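## Task

Use the probe on the LC port in column 5 of 6 (counted from the left), block 6 of 10 (counted from the top), hole 4 of 4 (counted from the top). Report whether its end face is clean, dirty or damaged, and finish with the probe pulled back out. The probe only captures an image while it is fully inserted and kept motionless. Bumping or forcing anything else may fail the task, and the robot must not topple or finish leaning. The finished_scene answer holds only the name or names, comma-separated (format like answer="comet, unicorn").

## Robot and tools

ROBOT. A LinearBot: an omnidirectional base with a column about 1.7 m high. A carriage rides the column (lift_m) and holds two identical arms, left and right, each with six joints and a two-finger gripper. Arm bases sit roughly 0.57 m + lift_m above the floor; carriage parts hang about 0.15 m lower. A hand reaches up to 0.78 m from its shoulder but only about 0.38 m below its arm base. Hand: about 0.16 m long, 0.1 m wide (0.14 m when open); fingertips taper to about 5 mm thick. Parked arm: joints 1-6 = 0, 0.05, 0.05, 1.45, 0, 0. Cameras: carriage_camera (fixed, forward, tilted about 20 degrees down), left_wrist_camera and right_wrist_camera (looking past each hand's fingertips). Images are 896x504.

FRAMES. Base frame: origin on the floor beneath the base centre, x forward, y left, z up, metres. left_hand and right_hand report the midpoint between that hand's pads in this frame, plus quat_wxyz (hand z axis runs along the fingers, fingers open along hand y). base_odometry is in the frame the base had at scene start; it counts wheel rotation only, so slip looks like travel; heading in rad, left positive, -3.142 to 3.142. Hand readings tend to sit above the true hand, especially at long reach.

move. One action per call, built from "base" and/or "joints", optionally "speeds" and "min_time_s"; "cameras" only picks which images return. With no action it just reports state and images.
- base: an object with exactly one key, each an offset from the base's current spot, not a pose: translate_m (metres, forward +, -2 to 2), strafe_m (metres, left +, -2 to 2), rotate_rad (radians, counter-clockwise/left +, -6.3 to 6.3).
- joints: a single flat object naming any joints of either arm, each an absolute target: lift_m 0 to 1 m; <arm>_joint1_rad -2.617 to 3.054 (yaw about vertical, 0 ahead, + left); joint2 0 to 3.141 (shoulder: 0 upper arm level backward, 1.57 vertical, 3.14 level forward); joint3 0 to 3.141 (elbow: 0 folded, 3.14 straight); joint4 -1.57 to 1.57 (wrist pitch, + lifts fingertips); joint5 -1.57 to 1.57 (wrist yaw, + swings fingertips to the RIGHT, opposite to joint 1); joint6 -2.094 to 2.094 (roll about finger axis, + clockwise viewed from forearm); <arm>_gripper_m 0 to 0.093 m pad gap. <arm> is left or right.
- speeds: per-action caps: translate_m and strafe_m 0.02-0.5 m/s, rotate_rad 0.05-1.57 rad/s, lift_m 0.08-0.25 m/s; defaults are the maxima.
- min_time_s: 0.1-8 s, a floor on how long each arm/gripper motion takes; slows and straightens hand paths.
All motions start together. An action lasts at most 15 s; base drives end as time_out after 14 s. Joints or base omitted can still be pushing toward earlier targets. Unknown keys make a call invalid; out-of-range values get it refused, and a refusal or a stop cancels the remaining move/wait/finished_scene calls in that reply.

wait: seconds 0 to 10, plus optional cameras; robot keeps its last commands.
zoom_image: camera name and region [x0, y0, x1, y1] in pixels of that camera's latest image, top-left origin, at most 504x504; the camera must be in the latest images.
finished_scene: scene (current scene number) and answer, e.g. answer="dirty"; use unknown if undetermined. Irreversible; the result then gives the next task.

RESULT LINES. "move" reads done, or the worst status. base_status/joint_status per motion: done (base: wheels turned the commanded amount, even with slip); off_target (resting short, may still push); contact_stop or time_out (old target dropped, holds in place); not_followed (arm command withheld because arms would come within millimetres; the robot may retry). on_its_own lists uncommanded behaviour; "held at" is a target, not a reading. motor_effort: percent of max, + toward larger values, peak in brackets; errors up to a few points plus half the reading. A falling lift effort while lowering means a hand rests on something. Joint torques are in joint order, include arm weight, and joints 1-3 wrap at ±28 N m. MOTOR HOT appears at 75 °C; at 100 °C an OVER-TEMPERATURE FAULT drops that arm for 30-60 s and its keys read limit_stop_at_motor_heat (resend targets). Gripper readings on a hard part can show up to 5 mm narrower (or 2 mm wider); shut on nothing 0.000-0.003.

CAMERAS. The calibration lists K, distortion D and T_world_to_cam (base frame to camera) per camera; small per-scene errors exist, larger for wrist cameras because joint readings add error. Results list cameras whose pose changed.

PROBING. The probe images the end face only when fully seated and held still; then withdraw it before finishing. Count column, block and hole carefully; zoom to confirm.

AVOID. Arms and grippers have no contact stop and keep pressing, then snap to target when freed; press gently. The base stops on wheel effort but ignores the arms, so a drive can bend an arm. If pinned, back off about 0.2 m (or undo the turn). Never reverse beneath a table edge into the column. Tipping risk rises with a high carriage, stretched or loaded arms, pushing, and abrupt stops; only images reveal a lean. Do not let the arms collide or squeeze each other. Do not leave an arm extended while thinking; park it if MOTOR HOT appears. Thinking time lets the scene run on. No drops, slams, hard hits or very hard pushes, and do not knock other ports or cables.

Each tool is called after ">>>" as name(argument=value, ...) on one line, values as JSON.

## Session

>>> move()

Scene clock: 0.00 s.
Joint torques (N m): no reading
base_odometry: x=+0.000 y=+0.000 heading=+0.000
base_status: not commanded
joint_positions: lift_m=+0.254 left_joint1_rad=-0.576 left_joint2_rad=+1.220 left_joint3_rad=+0.845 left_joint4_rad=+0.537 left_joint5_rad=+0.198 left_joint6_rad=-0.034 left_gripper_m=+0.09396 right_joint1_rad=+0.437 right_joint2_rad=+1.193 right_joint3_rad=+0.987 right_joint4_rad=+0.150 right_joint5_rad=+0.442 right_joint6_rad=+0.009 right_gripper_m=+0.04794
joint_status: not commanded
motor_effort: lift_m=+24 drive_wheels=-1
left_hand: x=+0.5622 y=+0.0536 z=+1.1737 quat_wxyz=(+0.704, +0.245, +0.601, -0.289) (m; base frame)
right_hand: x=+0.6264 y=-0.2058 z=+1.1619 quat_wxyz=(+0.689, -0.003, +0.725, -0.007) (m; base frame)
pictures: carriage_camera, left_wrist_camera, right_wrist_camera

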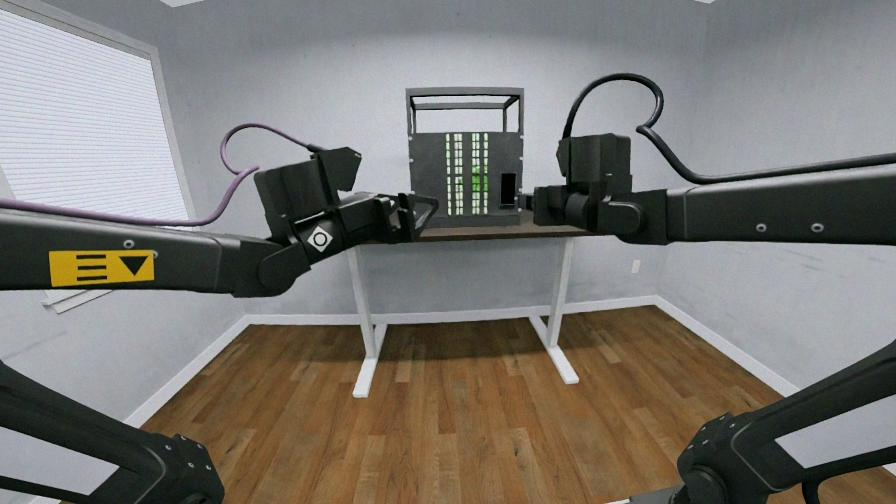

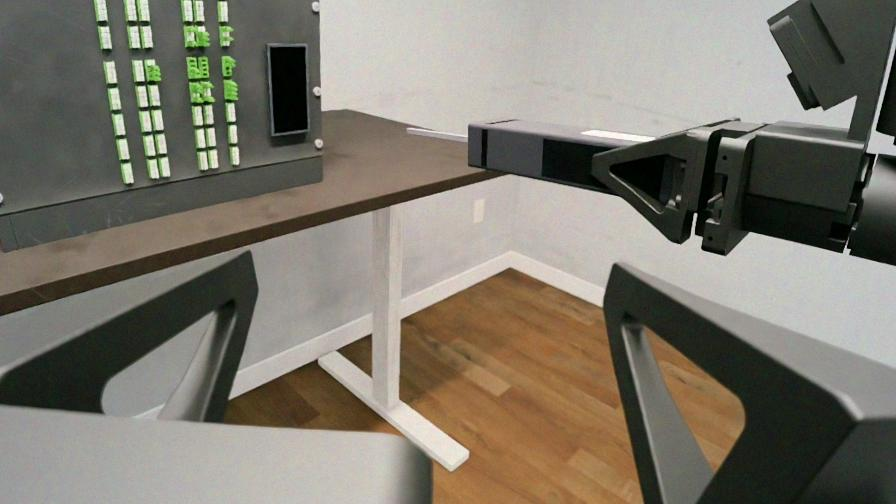

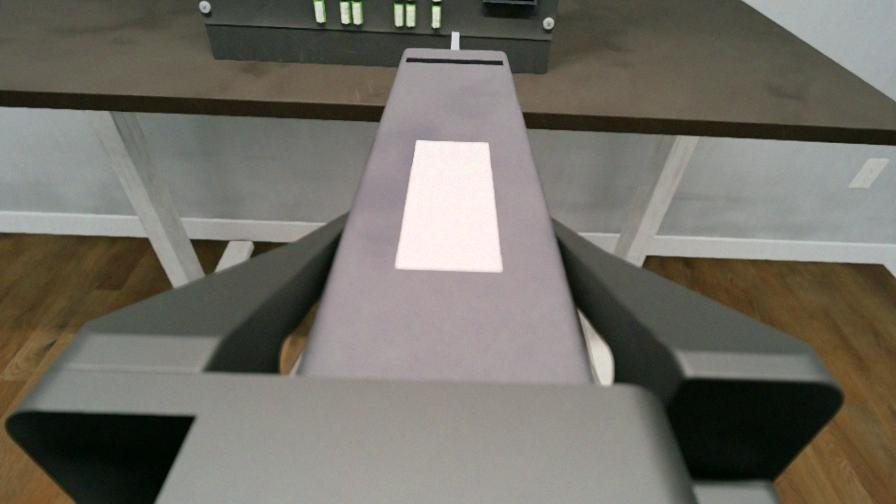

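>>> zoom_image(camera="carriage_camera", region=[400, 80, 530, 240])

>>> zoom_image(camera="left_wrist_camera", region=[80, 0, 340, 200])

>>> zoom_image(camera="right_wrist_camera", region=[190, 0, 570, 80])

>>> zoom_image(camera="left_wrist_camera", region=[390, 80, 760, 280])

Scaled by 3.150 from the camera's 896x504 image, which has a finer 1280x720 frame.

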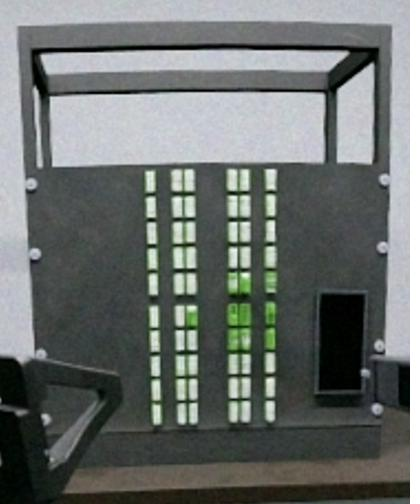

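Scaled by 1.938 from the camera's 896x504 image, which has a finer 1280x720 frame.

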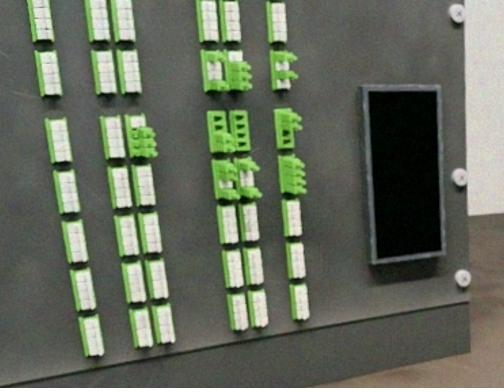

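Scaled by 1.326 from the camera's 896x504 image, which has a finer 1280x720 frame.

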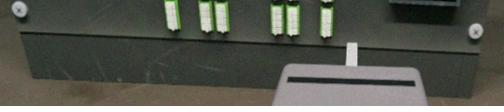

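Scaled by 1.362 from the camera's 896x504 image, which has a finer 1280x720 frame.

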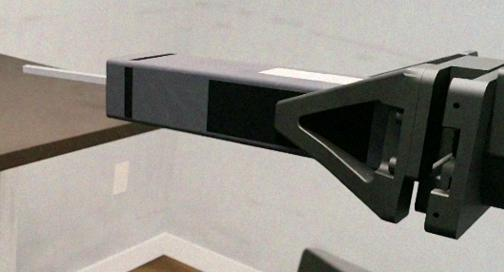

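>>> move(base={"translate_m": 0.36}, speeds={"translate_m": 0.15})

>>> zoom_image(camera="left_wrist_camera", region=[200, 0, 600, 250])

>>> zoom_image(camera="right_wrist_camera", region=[300, 0, 600, 160])

>>> zoom_image(camera="carriage_camera", region=[340, 60, 600, 280])

Scene clock: 20.27 s.
Joint torques (N m): left_arm=[-0.59 -5.09 6.3 1.9 0 0.04] | right_arm=[0.36 -4.51 7.8 2.45 0.04 0.09]
move: done
base_odometry: x=+0.360 y=-0.001 heading=-0.001
base_status: done
joint_positions: lift_m=+0.254 left_joint1_rad=-0.576 left_joint2_rad=+1.220 left_joint3_rad=+0.845 left_joint4_rad=+0.537 left_joint5_rad=+0.198 left_joint6_rad=-0.034 left_gripper_m=+0.09396 right_joint1_rad=+0.437 right_joint2_rad=+1.196 right_joint3_rad=+0.987 right_joint4_rad=+0.144 right_joint5_rad=+0.442 right_joint6_rad=+0.009 right_gripper_m=+0.04794
joint_status: not commanded
motor_effort: lift_m=+24(24) drive_wheels=-8(16)
left_hand: x=+0.5622 y=+0.0536 z=+1.1735 quat_wxyz=(+0.704, +0.245, +0.601, -0.289) (m; base frame)
right_hand: x=+0.6269 y=-0.2055 z=+1.1595 quat_wxyz=(+0.686, -0.005, +0.727, -0.008) (m; base frame)
pictures: carriage_camera, left_wrist_camera, right_wrist_camera
camera_calibration:
left_wrist_camera: T_world_to_cam=[[-0.712, -0.701293, 0.0352717, 0.397717], [-0.313266, 0.272291, -0.909792, 1.23974], [0.628426, -0.658822, -0.413563, 0.294528], [0, 0, 0, 1]] pos_world=[0.486453, 0.135388, 1.23568]
right_wrist_camera: T_world_to_cam=[[0.01745, -0.998964, 0.0420253, -0.263589], [-0.663816, -0.0430066, -0.746659, 1.27678], [0.747693, -0.0148679, -0.663878, 0.420792], [0, 0, 0, 1]] pos_world=[0.537524, -0.202149, 1.24375]

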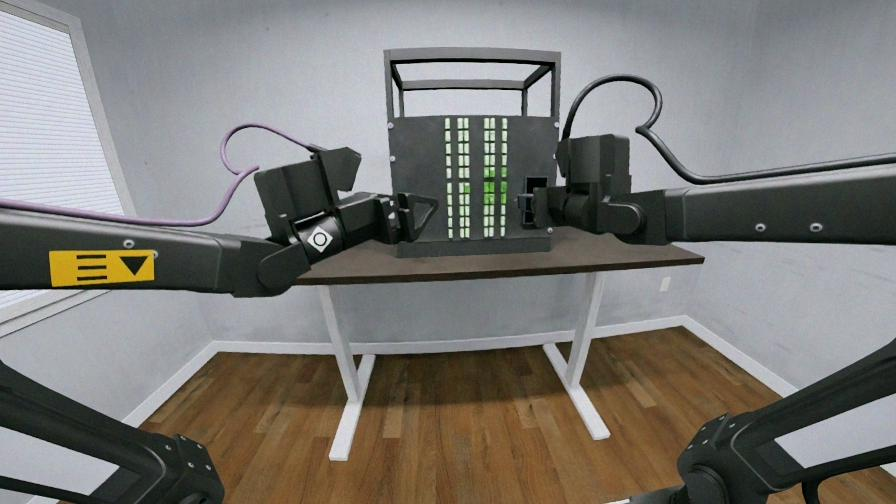

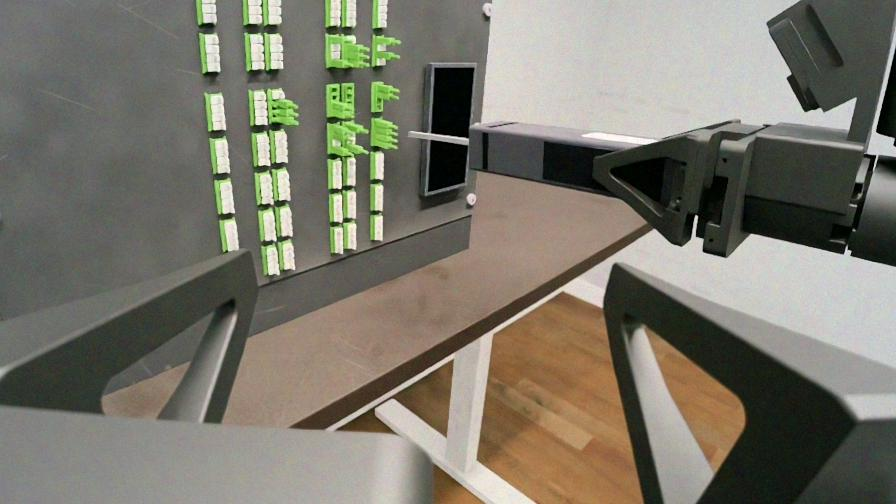

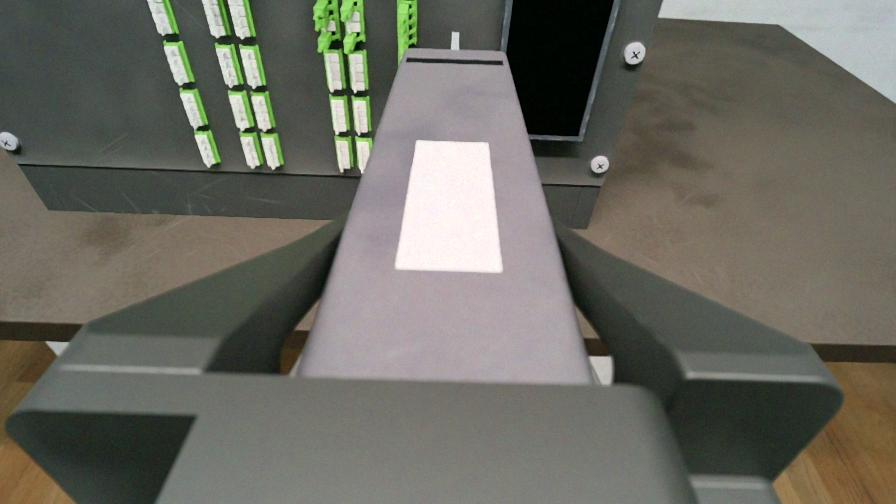

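Scaled by 1.260 from the camera's 896x504 image, which has a finer 1280x720 frame.

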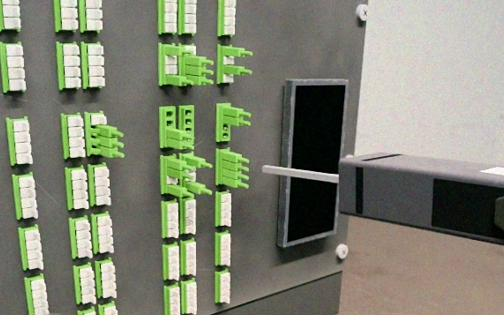

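Scaled by 1.680 from the camera's 896x504 image, which has a finer 1280x720 frame.

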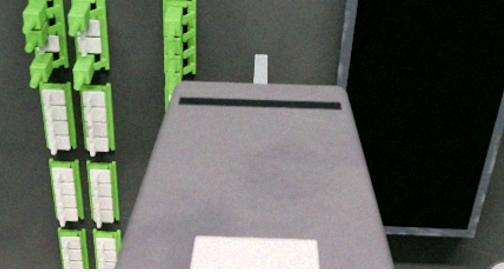

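Scaled by 1.938 from the camera's 896x504 image, which has a finer 1280x720 frame.

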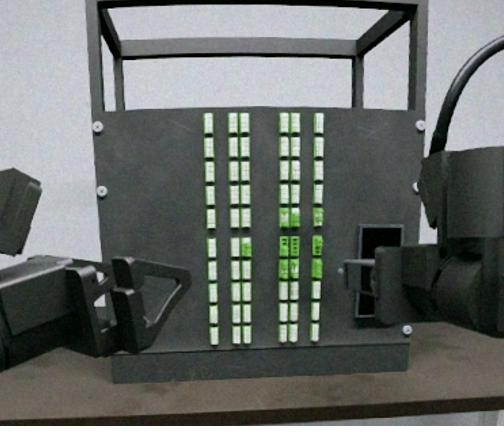

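>>> move(base={"translate_m": -0.07}, speeds={"translate_m": 0.1}, cameras=[])

>>> move(base={"strafe_m": 0.065}, speeds={"strafe_m": 0.1})

>>> zoom_image(camera="left_wrist_camera", region=[340, 0, 540, 200])

>>> zoom_image(camera="right_wrist_camera", region=[350, 0, 550, 100])

>>> zoom_image(camera="carriage_camera", region=[380, 90, 600, 250])

Scene clock: 38.63 s.
Joint torques (N m): left_arm=[-0.57 -4.97 6.34 1.92 0.01 -0.03] | right_arm=[0.38 -4.57 7.73 2.46 0.04 0.08]
move: done
base_odometry: x=+0.290 y=+0.000 heading=+0.000
base_status: done
joint_positions: lift_m=+0.254 left_joint1_rad=-0.576 left_joint2_rad=+1.220 left_joint3_rad=+0.845 left_joint4_rad=+0.536 left_joint5_rad=+0.198 left_joint6_rad=-0.034 left_gripper_m=+0.09396 right_joint1_rad=+0.437 right_joint2_rad=+1.196 right_joint3_rad=+0.987 right_joint4_rad=+0.143 right_joint5_rad=+0.442 right_joint6_rad=+0.009 right_gripper_m=+0.04794
joint_status: not commanded
motor_effort: lift_m=+24(24) drive_wheels=+4(17)
left_hand: x=+0.5622 y=+0.0536 z=+1.1733 quat_wxyz=(+0.703, +0.245, +0.601, -0.289) (m; base frame)
right_hand: x=+0.6270 y=-0.2055 z=+1.1591 quat_wxyz=(+0.686, -0.005, +0.728, -0.009) (m; base frame)
pictures: none
No camera images: "cameras" was empty.

Scene clock: 39.97 s.
Joint torques (N m): left_arm=[-0.55 -5.05 6.26 1.92 -0.01 0.04] | right_arm=[0.35 -4.57 7.71 2.46 0.04 0.09]
move: done
base_odometry: x=+0.290 y=+0.065 heading=-0.001
base_status: done
joint_positions: lift_m=+0.254 left_joint1_rad=-0.576 left_joint2_rad=+1.220 left_joint3_rad=+0.845 left_joint4_rad=+0.536 left_joint5_rad=+0.198 left_joint6_rad=-0.034 left_gripper_m=+0.09396 right_joint1_rad=+0.437 right_joint2_rad=+1.196 right_joint3_rad=+0.987 right_joint4_rad=+0.143 right_joint5_rad=+0.442 right_joint6_rad=+0.009 right_gripper_m=+0.04794
joint_status: not commanded
motor_effort: lift_m=+24(24) drive_wheels=-5(15)
left_hand: x=+0.5622 y=+0.0536 z=+1.1733 quat_wxyz=(+0.703, +0.245, +0.601, -0.289) (m; base frame)
right_hand: x=+0.6270 y=-0.2055 z=+1.1591 quat_wxyz=(+0.686, -0.005, +0.728, -0.009) (m; base frame)
pictures: carriage_camera, left_wrist_camera, right_wrist_camera
camera_calibration:
left_wrist_camera: T_world_to_cam=[[-0.711938, -0.701349, 0.0354059, 0.397533], [-0.313852, 0.272678, -0.909474, 1.23955], [0.628205, -0.658601, -0.41425, 0.295285], [0, 0, 0, 1]] pos_world=[0.486554, 0.135287, 1.23558]
right_wrist_camera: T_world_to_cam=[[0.0175387, -0.998937, 0.0426405, -0.264285], [-0.664824, -0.0435048, -0.745732, 1.27598], [0.746794, -0.0152693, -0.66488, 0.422086], [0, 0, 0, 1]] pos_world=[0.537728, -0.202047, 1.24345]

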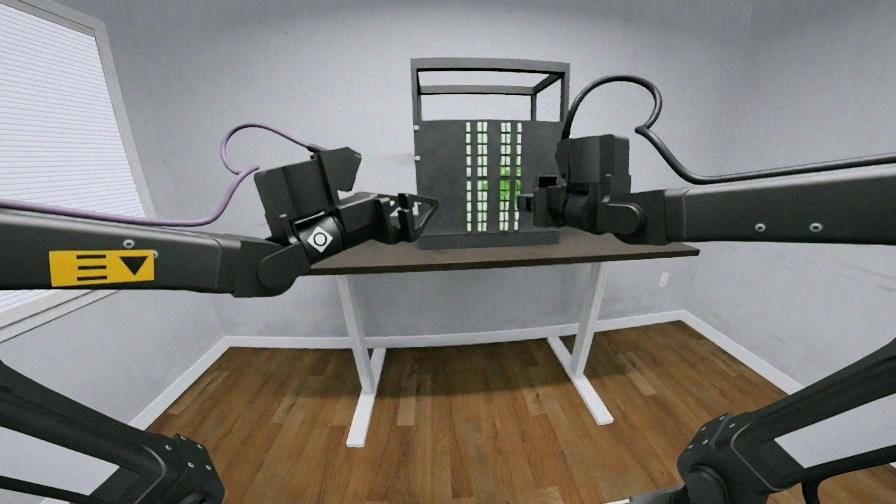

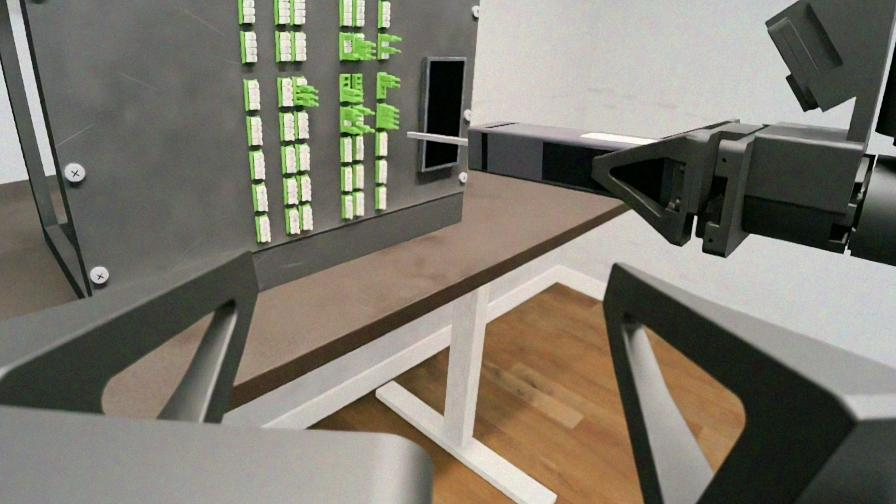

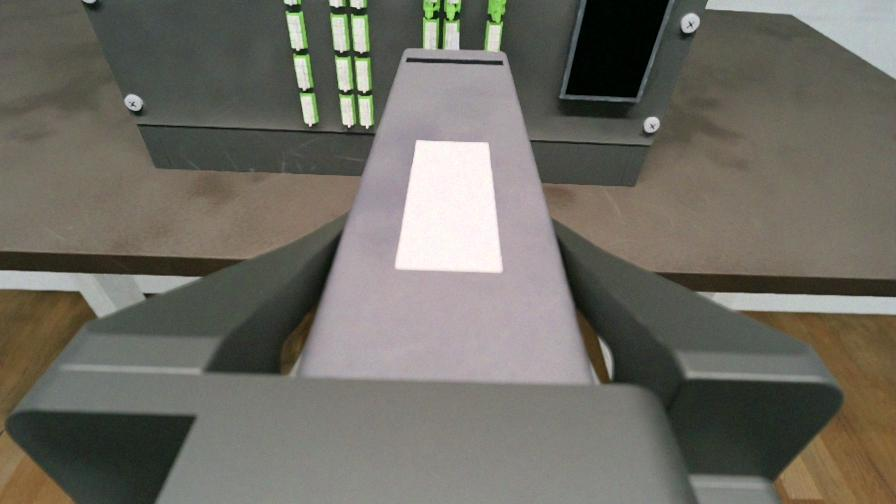

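Scaled by 2.520 from the camera's 896x504 image, which has a finer 1280x720 frame.

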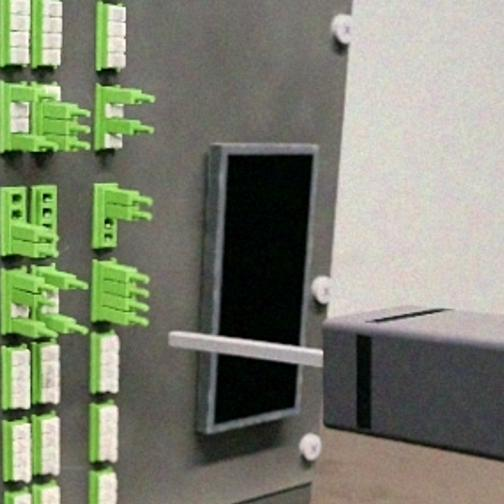

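Scaled by 2.520 from the camera's 896x504 image, which has a finer 1280x720 frame.

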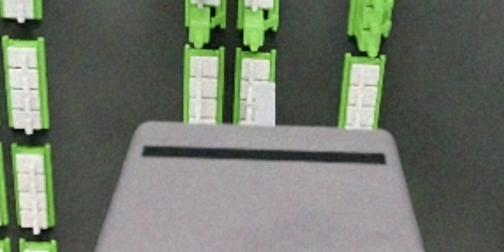

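Scaled by 2.291 from the camera's 896x504 image, which has a finer 1280x720 frame.

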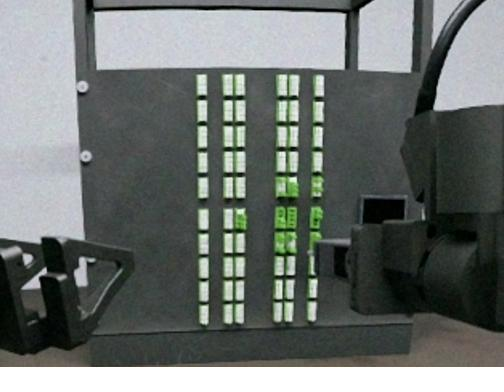

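>>> move(joints={"right_joint4_rad": 0.22}, min_time_s=1.5)

>>> zoom_image(camera="left_wrist_camera", region=[330, 20, 490, 180])

>>> zoom_image(camera="right_wrist_camera", region=[380, 0, 540, 100])

Scene clock: 49.20 s.
Joint torques (N m): left_arm=[-0.43 -5.04 6.34 1.92 0.03 0.05] | right_arm=[0.35 -4.57 7.72 2.71 0.04 0.09]
move: off_target
base_odometry: x=+0.290 y=+0.065 heading=-0.001
base_status: not commanded
joint_positions: lift_m=+0.254 left_joint1_rad=-0.576 left_joint2_rad=+1.220 left_joint3_rad=+0.845 left_joint4_rad=+0.536 left_joint5_rad=+0.198 left_joint6_rad=-0.034 left_gripper_m=+0.09396 right_joint1_rad=+0.437 right_joint2_rad=+1.196 right_joint3_rad=+0.987 right_joint4_rad=+0.148 right_joint5_rad=+0.442 right_joint6_rad=+0.009 right_gripper_m=+0.04794
joint_status: right_joint4_rad off_target (ended at +0.148, target +0.220)
motor_effort: lift_m=+24(24) drive_wheels=+1(3)
left_hand: x=+0.5622 y=+0.0536 z=+1.1733 quat_wxyz=(+0.703, +0.245, +0.601, -0.289) (m; base frame)
right_hand: x=+0.6271 y=-0.2055 z=+1.1602 quat_wxyz=(+0.687, -0.004, +0.726, -0.008) (m; base frame)
pictures: carriage_camera, left_wrist_camera, right_wrist_camera
camera_calibration:
left_wrist_camera: T_world_to_cam=[[-0.711938, -0.701349, 0.0354059, 0.397533], [-0.313852, 0.272678, -0.909474, 1.23955], [0.628205, -0.658601, -0.41425, 0.295285], [0, 0, 0, 1]] pos_world=[0.486554, 0.135287, 1.23558]
right_wrist_camera: T_world_to_cam=[[0.0174156, -0.999015, 0.0408024, -0.262177], [-0.661741, -0.0421087, -0.748549, 1.27843], [0.74953, -0.0139642, -0.661823, 0.417782], [0, 0, 0, 1]] pos_world=[0.537418, -0.202252, 1.24416]

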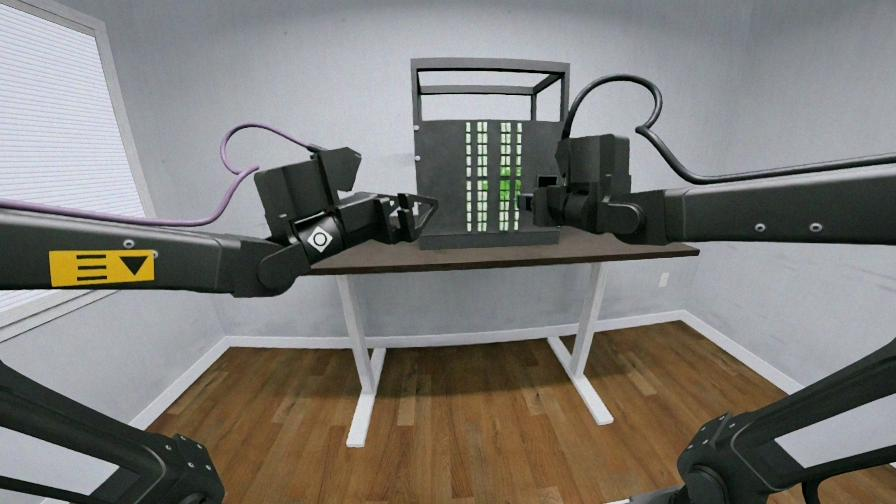

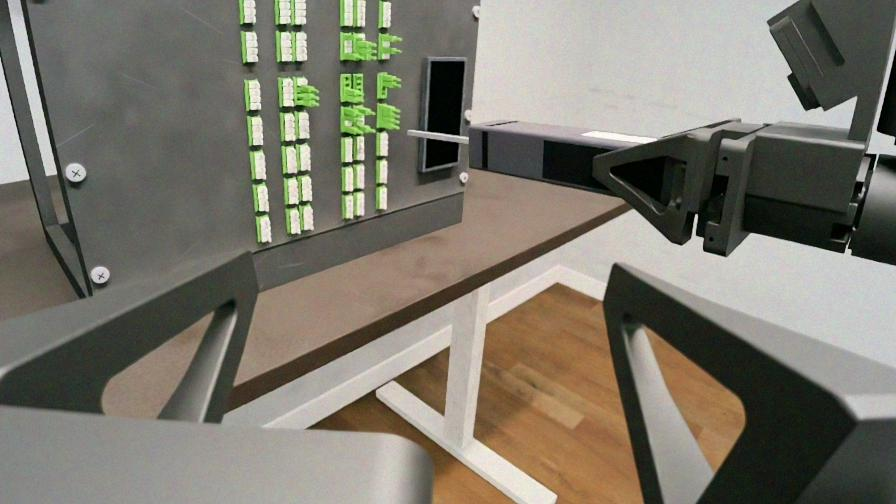

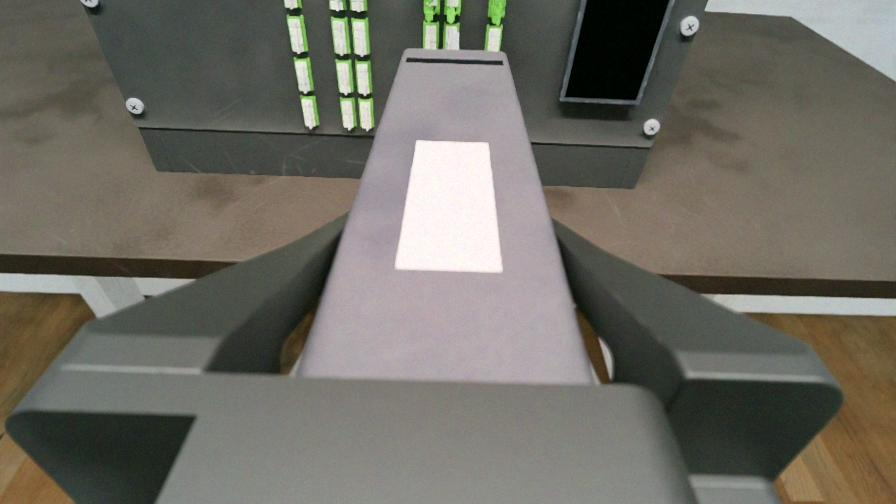

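Scaled by 3.150 from the camera's 896x504 image, which has a finer 1280x720 frame.

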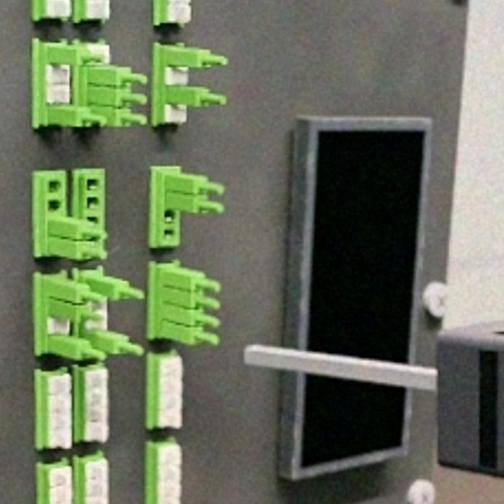

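Scaled by 3.150 from the camera's 896x504 image, which has a finer 1280x720 frame.

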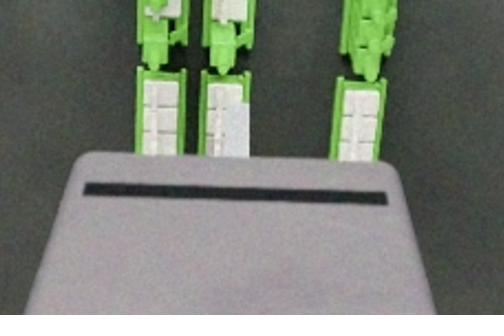

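>>> move(joints={"right_joint4_rad": 0.27}, min_time_s=1, cameras=[])

Scene clock: 52.70 s.
Joint torques (N m): left_arm=[-0.59 -4.97 6.26 1.87 0.04 0.03] | right_arm=[0.36 -4.57 7.72 2.69 0.02 0.09]
move: off_target
base_odometry: x=+0.290 y=+0.065 heading=-0.001
base_status: not commanded
joint_positions: lift_m=+0.254 left_joint1_rad=-0.576 left_joint2_rad=+1.220 left_joint3_rad=+0.845 left_joint4_rad=+0.536 left_joint5_rad=+0.198 left_joint6_rad=-0.034 left_gripper_m=+0.09396 right_joint1_rad=+0.437 right_joint2_rad=+1.196 right_joint3_rad=+0.987 right_joint4_rad=+0.197 right_joint5_rad=+0.442 right_joint6_rad=+0.009 right_gripper_m=+0.04794
joint_status: right_joint4_rad off_target (ended at +0.197, target +0.270)
motor_effort: lift_m=+24(24) drive_wheels=+1(3)
left_hand: x=+0.5622 y=+0.0536 z=+1.1733 quat_wxyz=(+0.703, +0.245, +0.601, -0.289) (m; base frame)
right_hand: x=+0.6274 y=-0.2053 z=+1.1715 quat_wxyz=(+0.703, +0.003, +0.711, +0.000) (m; base frame)
pictures: none
No camera images: "cameras" was empty.

>>> move(joints={"right_joint4_rad": 0.275}, min_time_s=1)

>>> zoom_image(camera="left_wrist_camera", region=[330, 20, 490, 180])

>>> zoom_image(camera="right_wrist_camera", region=[380, 0, 540, 100])

Scene clock: 59.13 s.
Joint torques (N m): left_arm=[-0.53 -4.9 6.3 1.9 -0.01 -0.03] | right_arm=[0.39 -4.56 7.68 2.71 0.02 0.08]
move: off_target
base_odometry: x=+0.290 y=+0.065 heading=-0.001
base_status: not commanded
joint_positions: lift_m=+0.254 left_joint1_rad=-0.576 left_joint2_rad=+1.220 left_joint3_rad=+0.845 left_joint4_rad=+0.536 left_joint5_rad=+0.198 left_joint6_rad=-0.034 left_gripper_m=+0.09396 right_joint1_rad=+0.437 right_joint2_rad=+1.196 right_joint3_rad=+0.987 right_joint4_rad=+0.203 right_joint5_rad=+0.442 right_joint6_rad=+0.009 right_gripper_m=+0.04794
joint_status: right_joint4_rad off_target (ended at +0.203, target +0.275)
motor_effort: lift_m=+24(24) drive_wheels=+0(4)
left_hand: x=+0.5622 y=+0.0536 z=+1.1733 quat_wxyz=(+0.703, +0.245, +0.601, -0.289) (m; base frame)
right_hand: x=+0.6275 y=-0.2053 z=+1.1728 quat_wxyz=(+0.705, +0.004, +0.709, +0.000) (m; base frame)
pictures: carriage_camera, left_wrist_camera, right_wrist_camera
camera_calibration:
left_wrist_camera: T_world_to_cam=[[-0.711938, -0.701349, 0.0354059, 0.397533], [-0.313852, 0.272678, -0.909474, 1.23955], [0.628205, -0.658601, -0.41425, 0.295285], [0, 0, 0, 1]] pos_world=[0.486554, 0.135287, 1.23558]
right_wrist_camera: T_world_to_cam=[[0.0158936, -0.999705, 0.0183389, -0.235297], [-0.62363, -0.0242478, -0.781344, 1.30633], [0.781558, 0.000981717, -0.623832, 0.364286], [0, 0, 0, 1]] pos_world=[0.533695, -0.203909, 1.25226]

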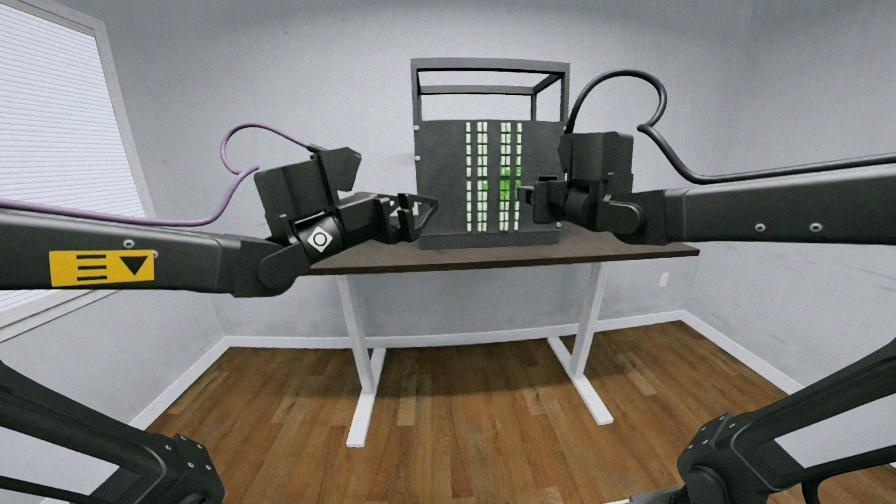

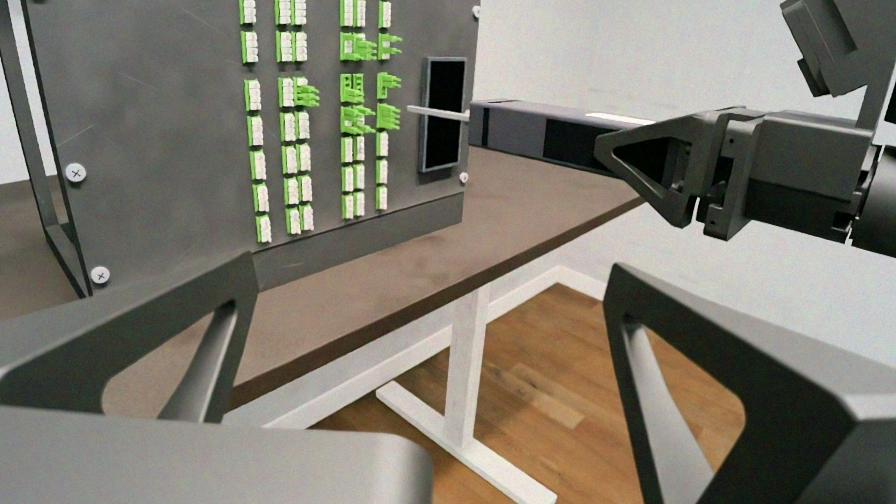

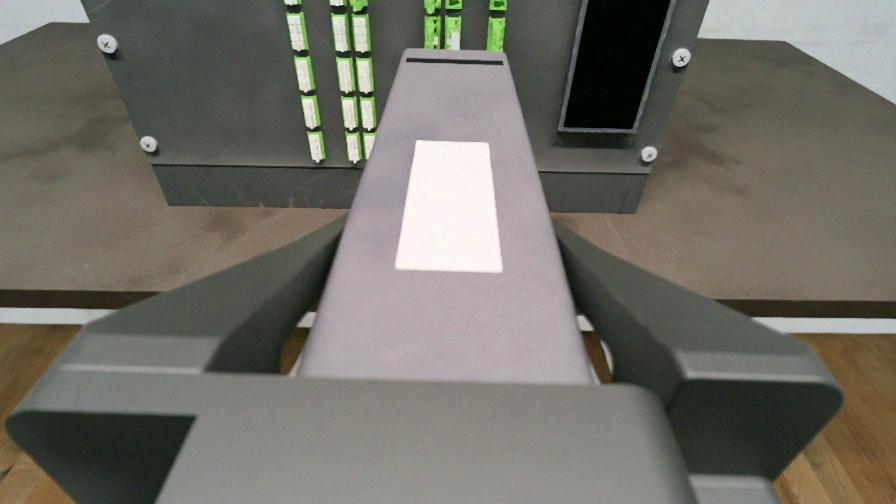

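Scaled by 3.150 from the camera's 896x504 image, which has a finer 1280x720 frame.

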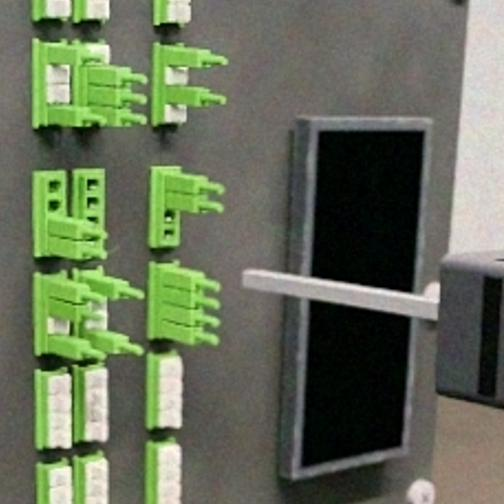

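Scaled by 3.150 from the camera's 896x504 image, which has a finer 1280x720 frame.

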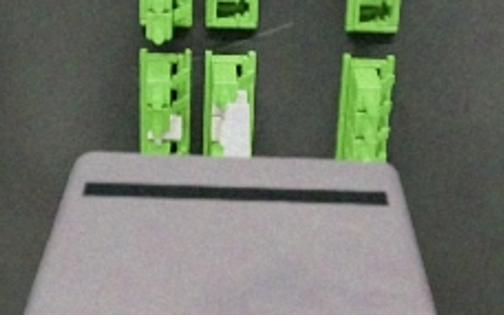

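>>> move(joints={"right_joint4_rad": 0.3}, min_time_s=1, base={"translate_m": 0.035}, speeds={"translate_m": 0.05})

>>> zoom_image(camera="left_wrist_camera", region=[350, 40, 470, 160])

>>> zoom_image(camera="right_wrist_camera", region=[400, 0, 500, 80])

Scene clock: 74.97 s.
Joint torques (N m): left_arm=[-0.49 -5.12 6.43 1.91 0 0] | right_arm=[0.38 -4.57 7.71 2.69 0.02 0.08]
move: off_target
base_odometry: x=+0.325 y=+0.065 heading=+0.000
base_status: done
joint_positions: lift_m=+0.254 left_joint1_rad=-0.576 left_joint2_rad=+1.220 left_joint3_rad=+0.845 left_joint4_rad=+0.535 left_joint5_rad=+0.198 left_joint6_rad=-0.034 left_gripper_m=+0.09396 right_joint1_rad=+0.437 right_joint2_rad=+1.196 right_joint3_rad=+0.987 right_joint4_rad=+0.227 right_joint5_rad=+0.442 right_joint6_rad=+0.009 right_gripper_m=+0.04794
joint_status: right_joint4_rad off_target (ended at +0.228, target +0.300)
motor_effort: lift_m=+24(24) drive_wheels=-11(15)
left_hand: x=+0.5623 y=+0.0536 z=+1.1731 quat_wxyz=(+0.703, +0.245, +0.602, -0.289) (m; base frame)
right_hand: x=+0.6274 y=-0.2053 z=+1.1785 quat_wxyz=(+0.713, +0.008, +0.701, +0.004) (m; base frame)
pictures: carriage_camera, left_wrist_camera, right_wrist_camera
camera_calibration:
left_wrist_camera: T_world_to_cam=[[-0.711933, -0.701341, 0.0356675, 0.397285], [-0.314706, 0.27323, -0.909014, 1.23917], [0.627783, -0.658382, -0.415237, 0.296533], [0, 0, 0, 1]] pos_world=[0.486656, 0.135286, 1.23538]
right_wrist_camera: T_world_to_cam=[[0.0155649, -0.999845, 0.0082115, -0.223397], [-0.605948, -0.015965, -0.795344, 1.31788], [0.795352, 0.00740368, -0.606103, 0.339611], [0, 0, 0, 1]] pos_world=[0.531937, -0.204837, 1.25585]

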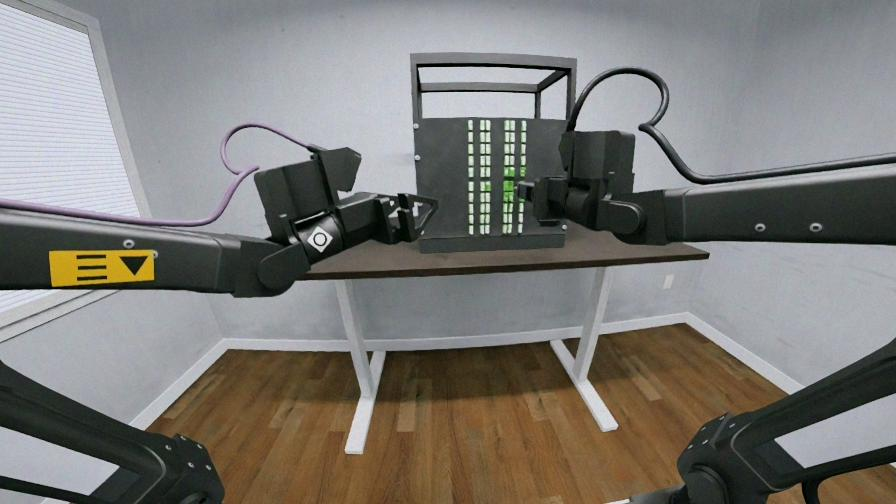

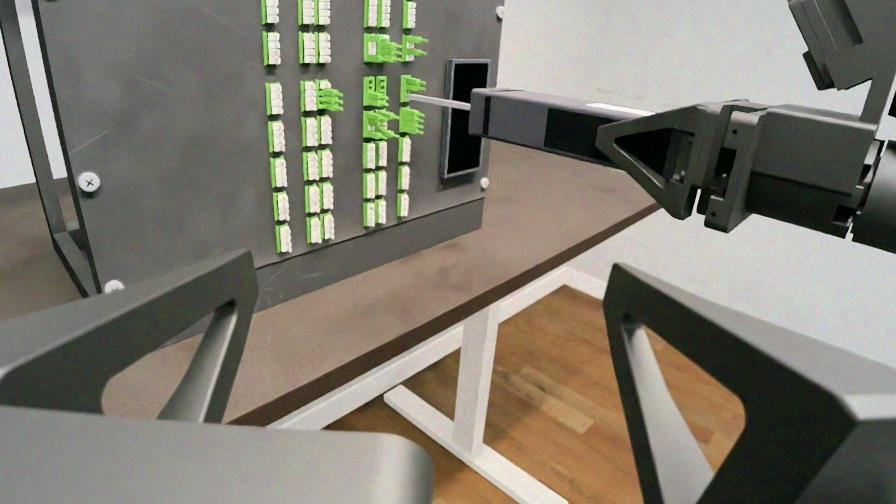

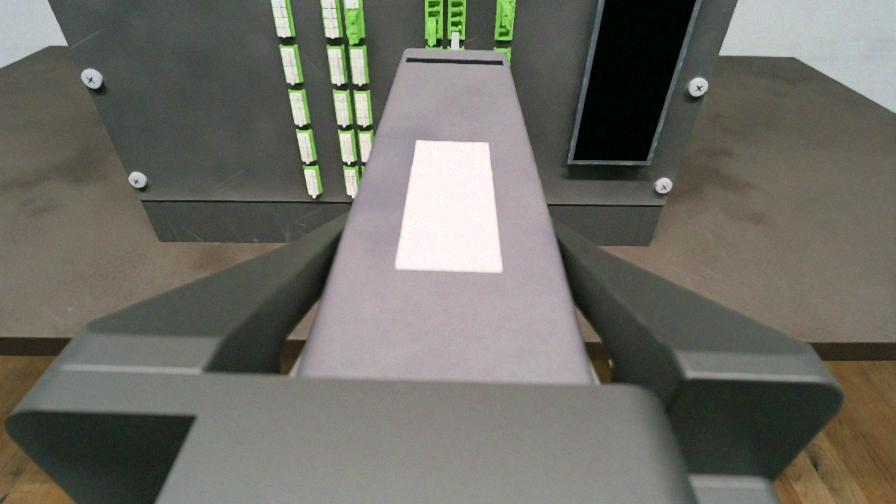

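Scaled by 4.200 from the camera's 896x504 image, which has a finer 1280x720 frame.

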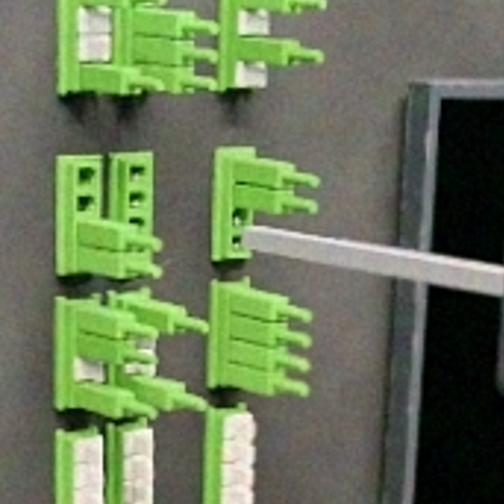

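Scaled by 5.040 from the camera's 896x504 image, which has a finer 1280x720 frame.

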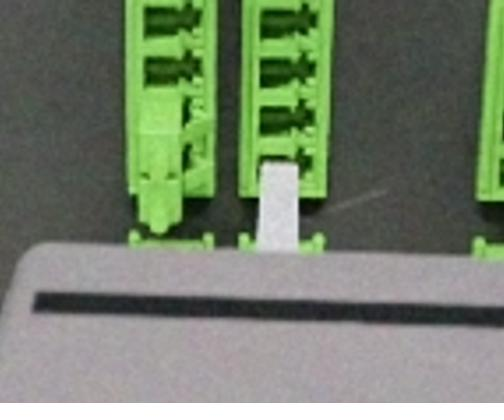

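>>> move(joints={"lift_m": 0.246}, base={"translate_m": 0.028}, speeds={"translate_m": 0.03})

>>> zoom_image(camera="left_wrist_camera", region=[350, 40, 470, 160])

>>> zoom_image(camera="right_wrist_camera", region=[420, 0, 480, 60])

Scene clock: 91.73 s.
Joint torques (N m): left_arm=[-0.62 -5.42 6.23 1.92 0.02 -0.01] | right_arm=[0.36 -4.96 7.92 2.57 0.01 0.08]
move: done
base_odometry: x=+0.353 y=+0.065 heading=+0.001
base_status: done
joint_positions: lift_m=+0.246 left_joint1_rad=-0.576 left_joint2_rad=+1.224 left_joint3_rad=+0.845 left_joint4_rad=+0.534 left_joint5_rad=+0.198 left_joint6_rad=-0.034 left_gripper_m=+0.09396 right_joint1_rad=+0.437 right_joint2_rad=+1.201 right_joint3_rad=+0.984 right_joint4_rad=+0.240 right_joint5_rad=+0.442 right_joint6_rad=+0.009 right_gripper_m=+0.04794
joint_status: all done
motor_effort: lift_m=+25(26) drive_wheels=+7(17)
left_hand: x=+0.5631 y=+0.0532 z=+1.1630 quat_wxyz=(+0.702, +0.245, +0.603, -0.288) (m; base frame)
right_hand: x=+0.6285 y=-0.2047 z=+1.1697 quat_wxyz=(+0.715, +0.008, +0.699, +0.005) (m; base frame)
pictures: carriage_camera, left_wrist_camera, right_wrist_camera
camera_calibration:
carriage_camera: T_world_to_cam=[[-0.0197587, -0.999333, -0.0306998, 0.0400052], [-0.326499, 0.0354718, -0.944532, 1.19222], [0.944991, -0.00863923, -0.326982, 0.270127], [0, 0, 0, 1]] pos_world=[0.134782, 0.0000219958, 1.21565]
left_wrist_camera: T_world_to_cam=[[-0.711255, -0.701973, 0.0367409, 0.396356], [-0.318223, 0.274945, -0.90727, 1.23028], [0.626778, -0.656993, -0.41894, 0.296365], [0, 0, 0, 1]] pos_world=[0.487659, 0.134682, 1.22579]
right_wrist_camera: T_world_to_cam=[[0.0163445, -0.999848, 0.00604689, -0.220652], [-0.602072, -0.0146701, -0.798307, 1.31282], [0.798275, 0.0094073, -0.60222, 0.327449], [0, 0, 0, 1]] pos_world=[0.532623, -0.20444, 1.24656]

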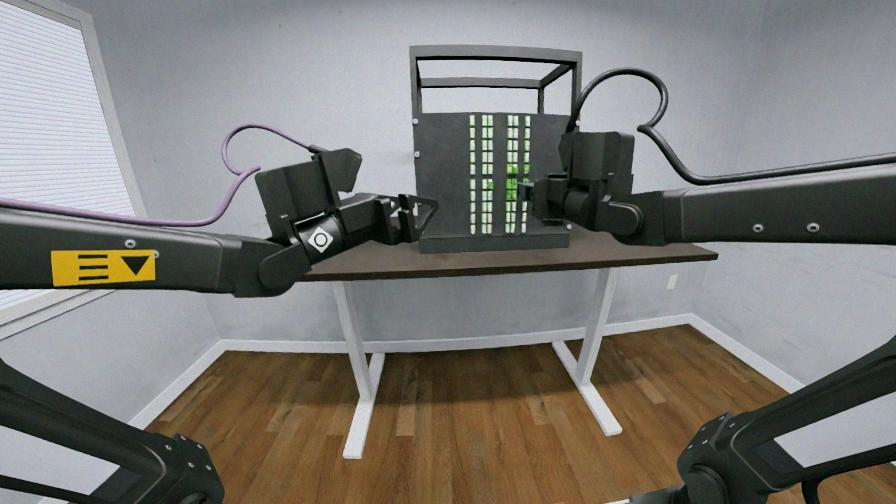

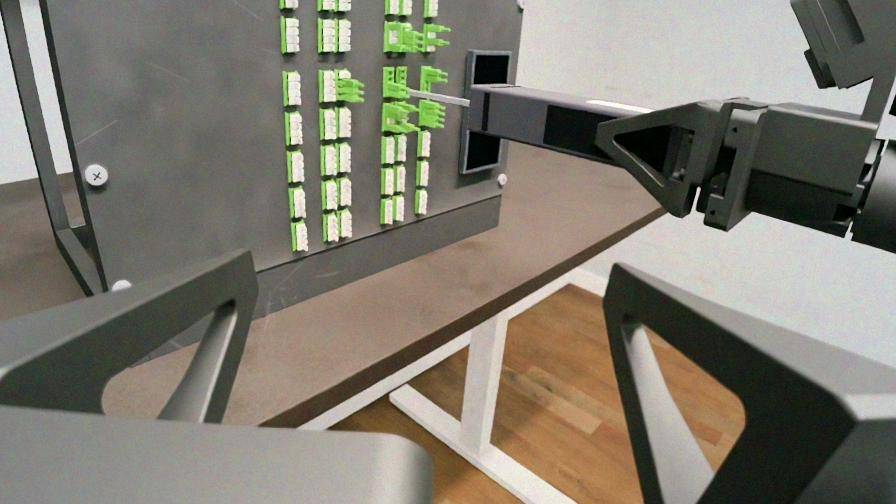

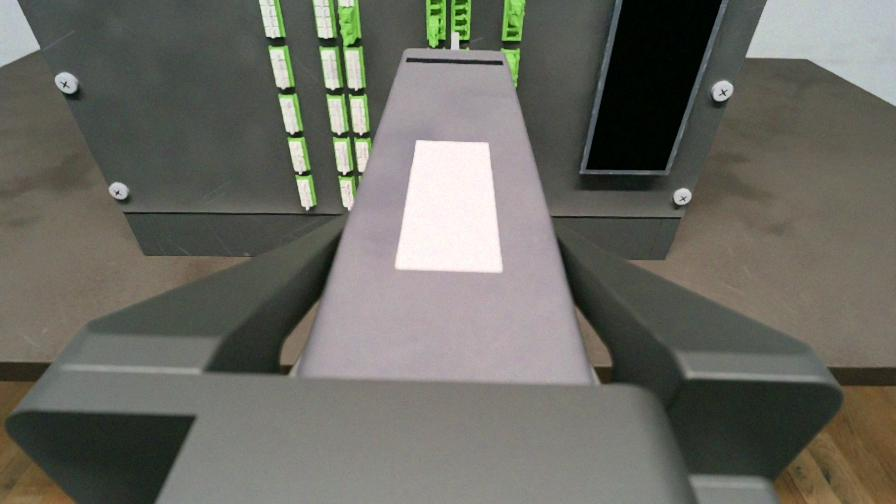

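Scaled by 4.200 from the camera's 896x504 image, which has a finer 1280x720 frame.

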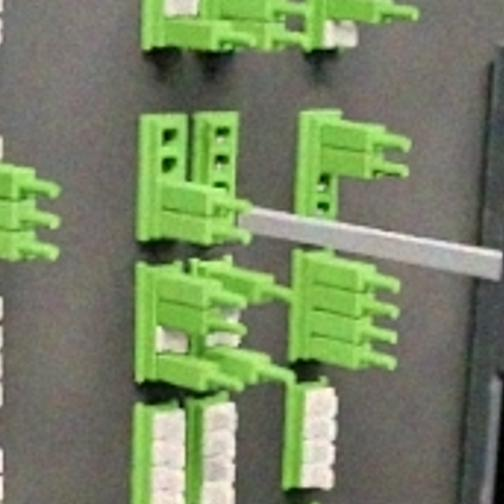

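Scaled by 8.400 from the camera's 896x504 image, which has a finer 1280x720 frame.

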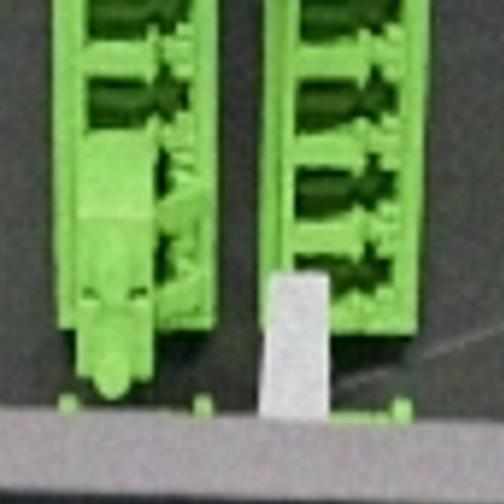

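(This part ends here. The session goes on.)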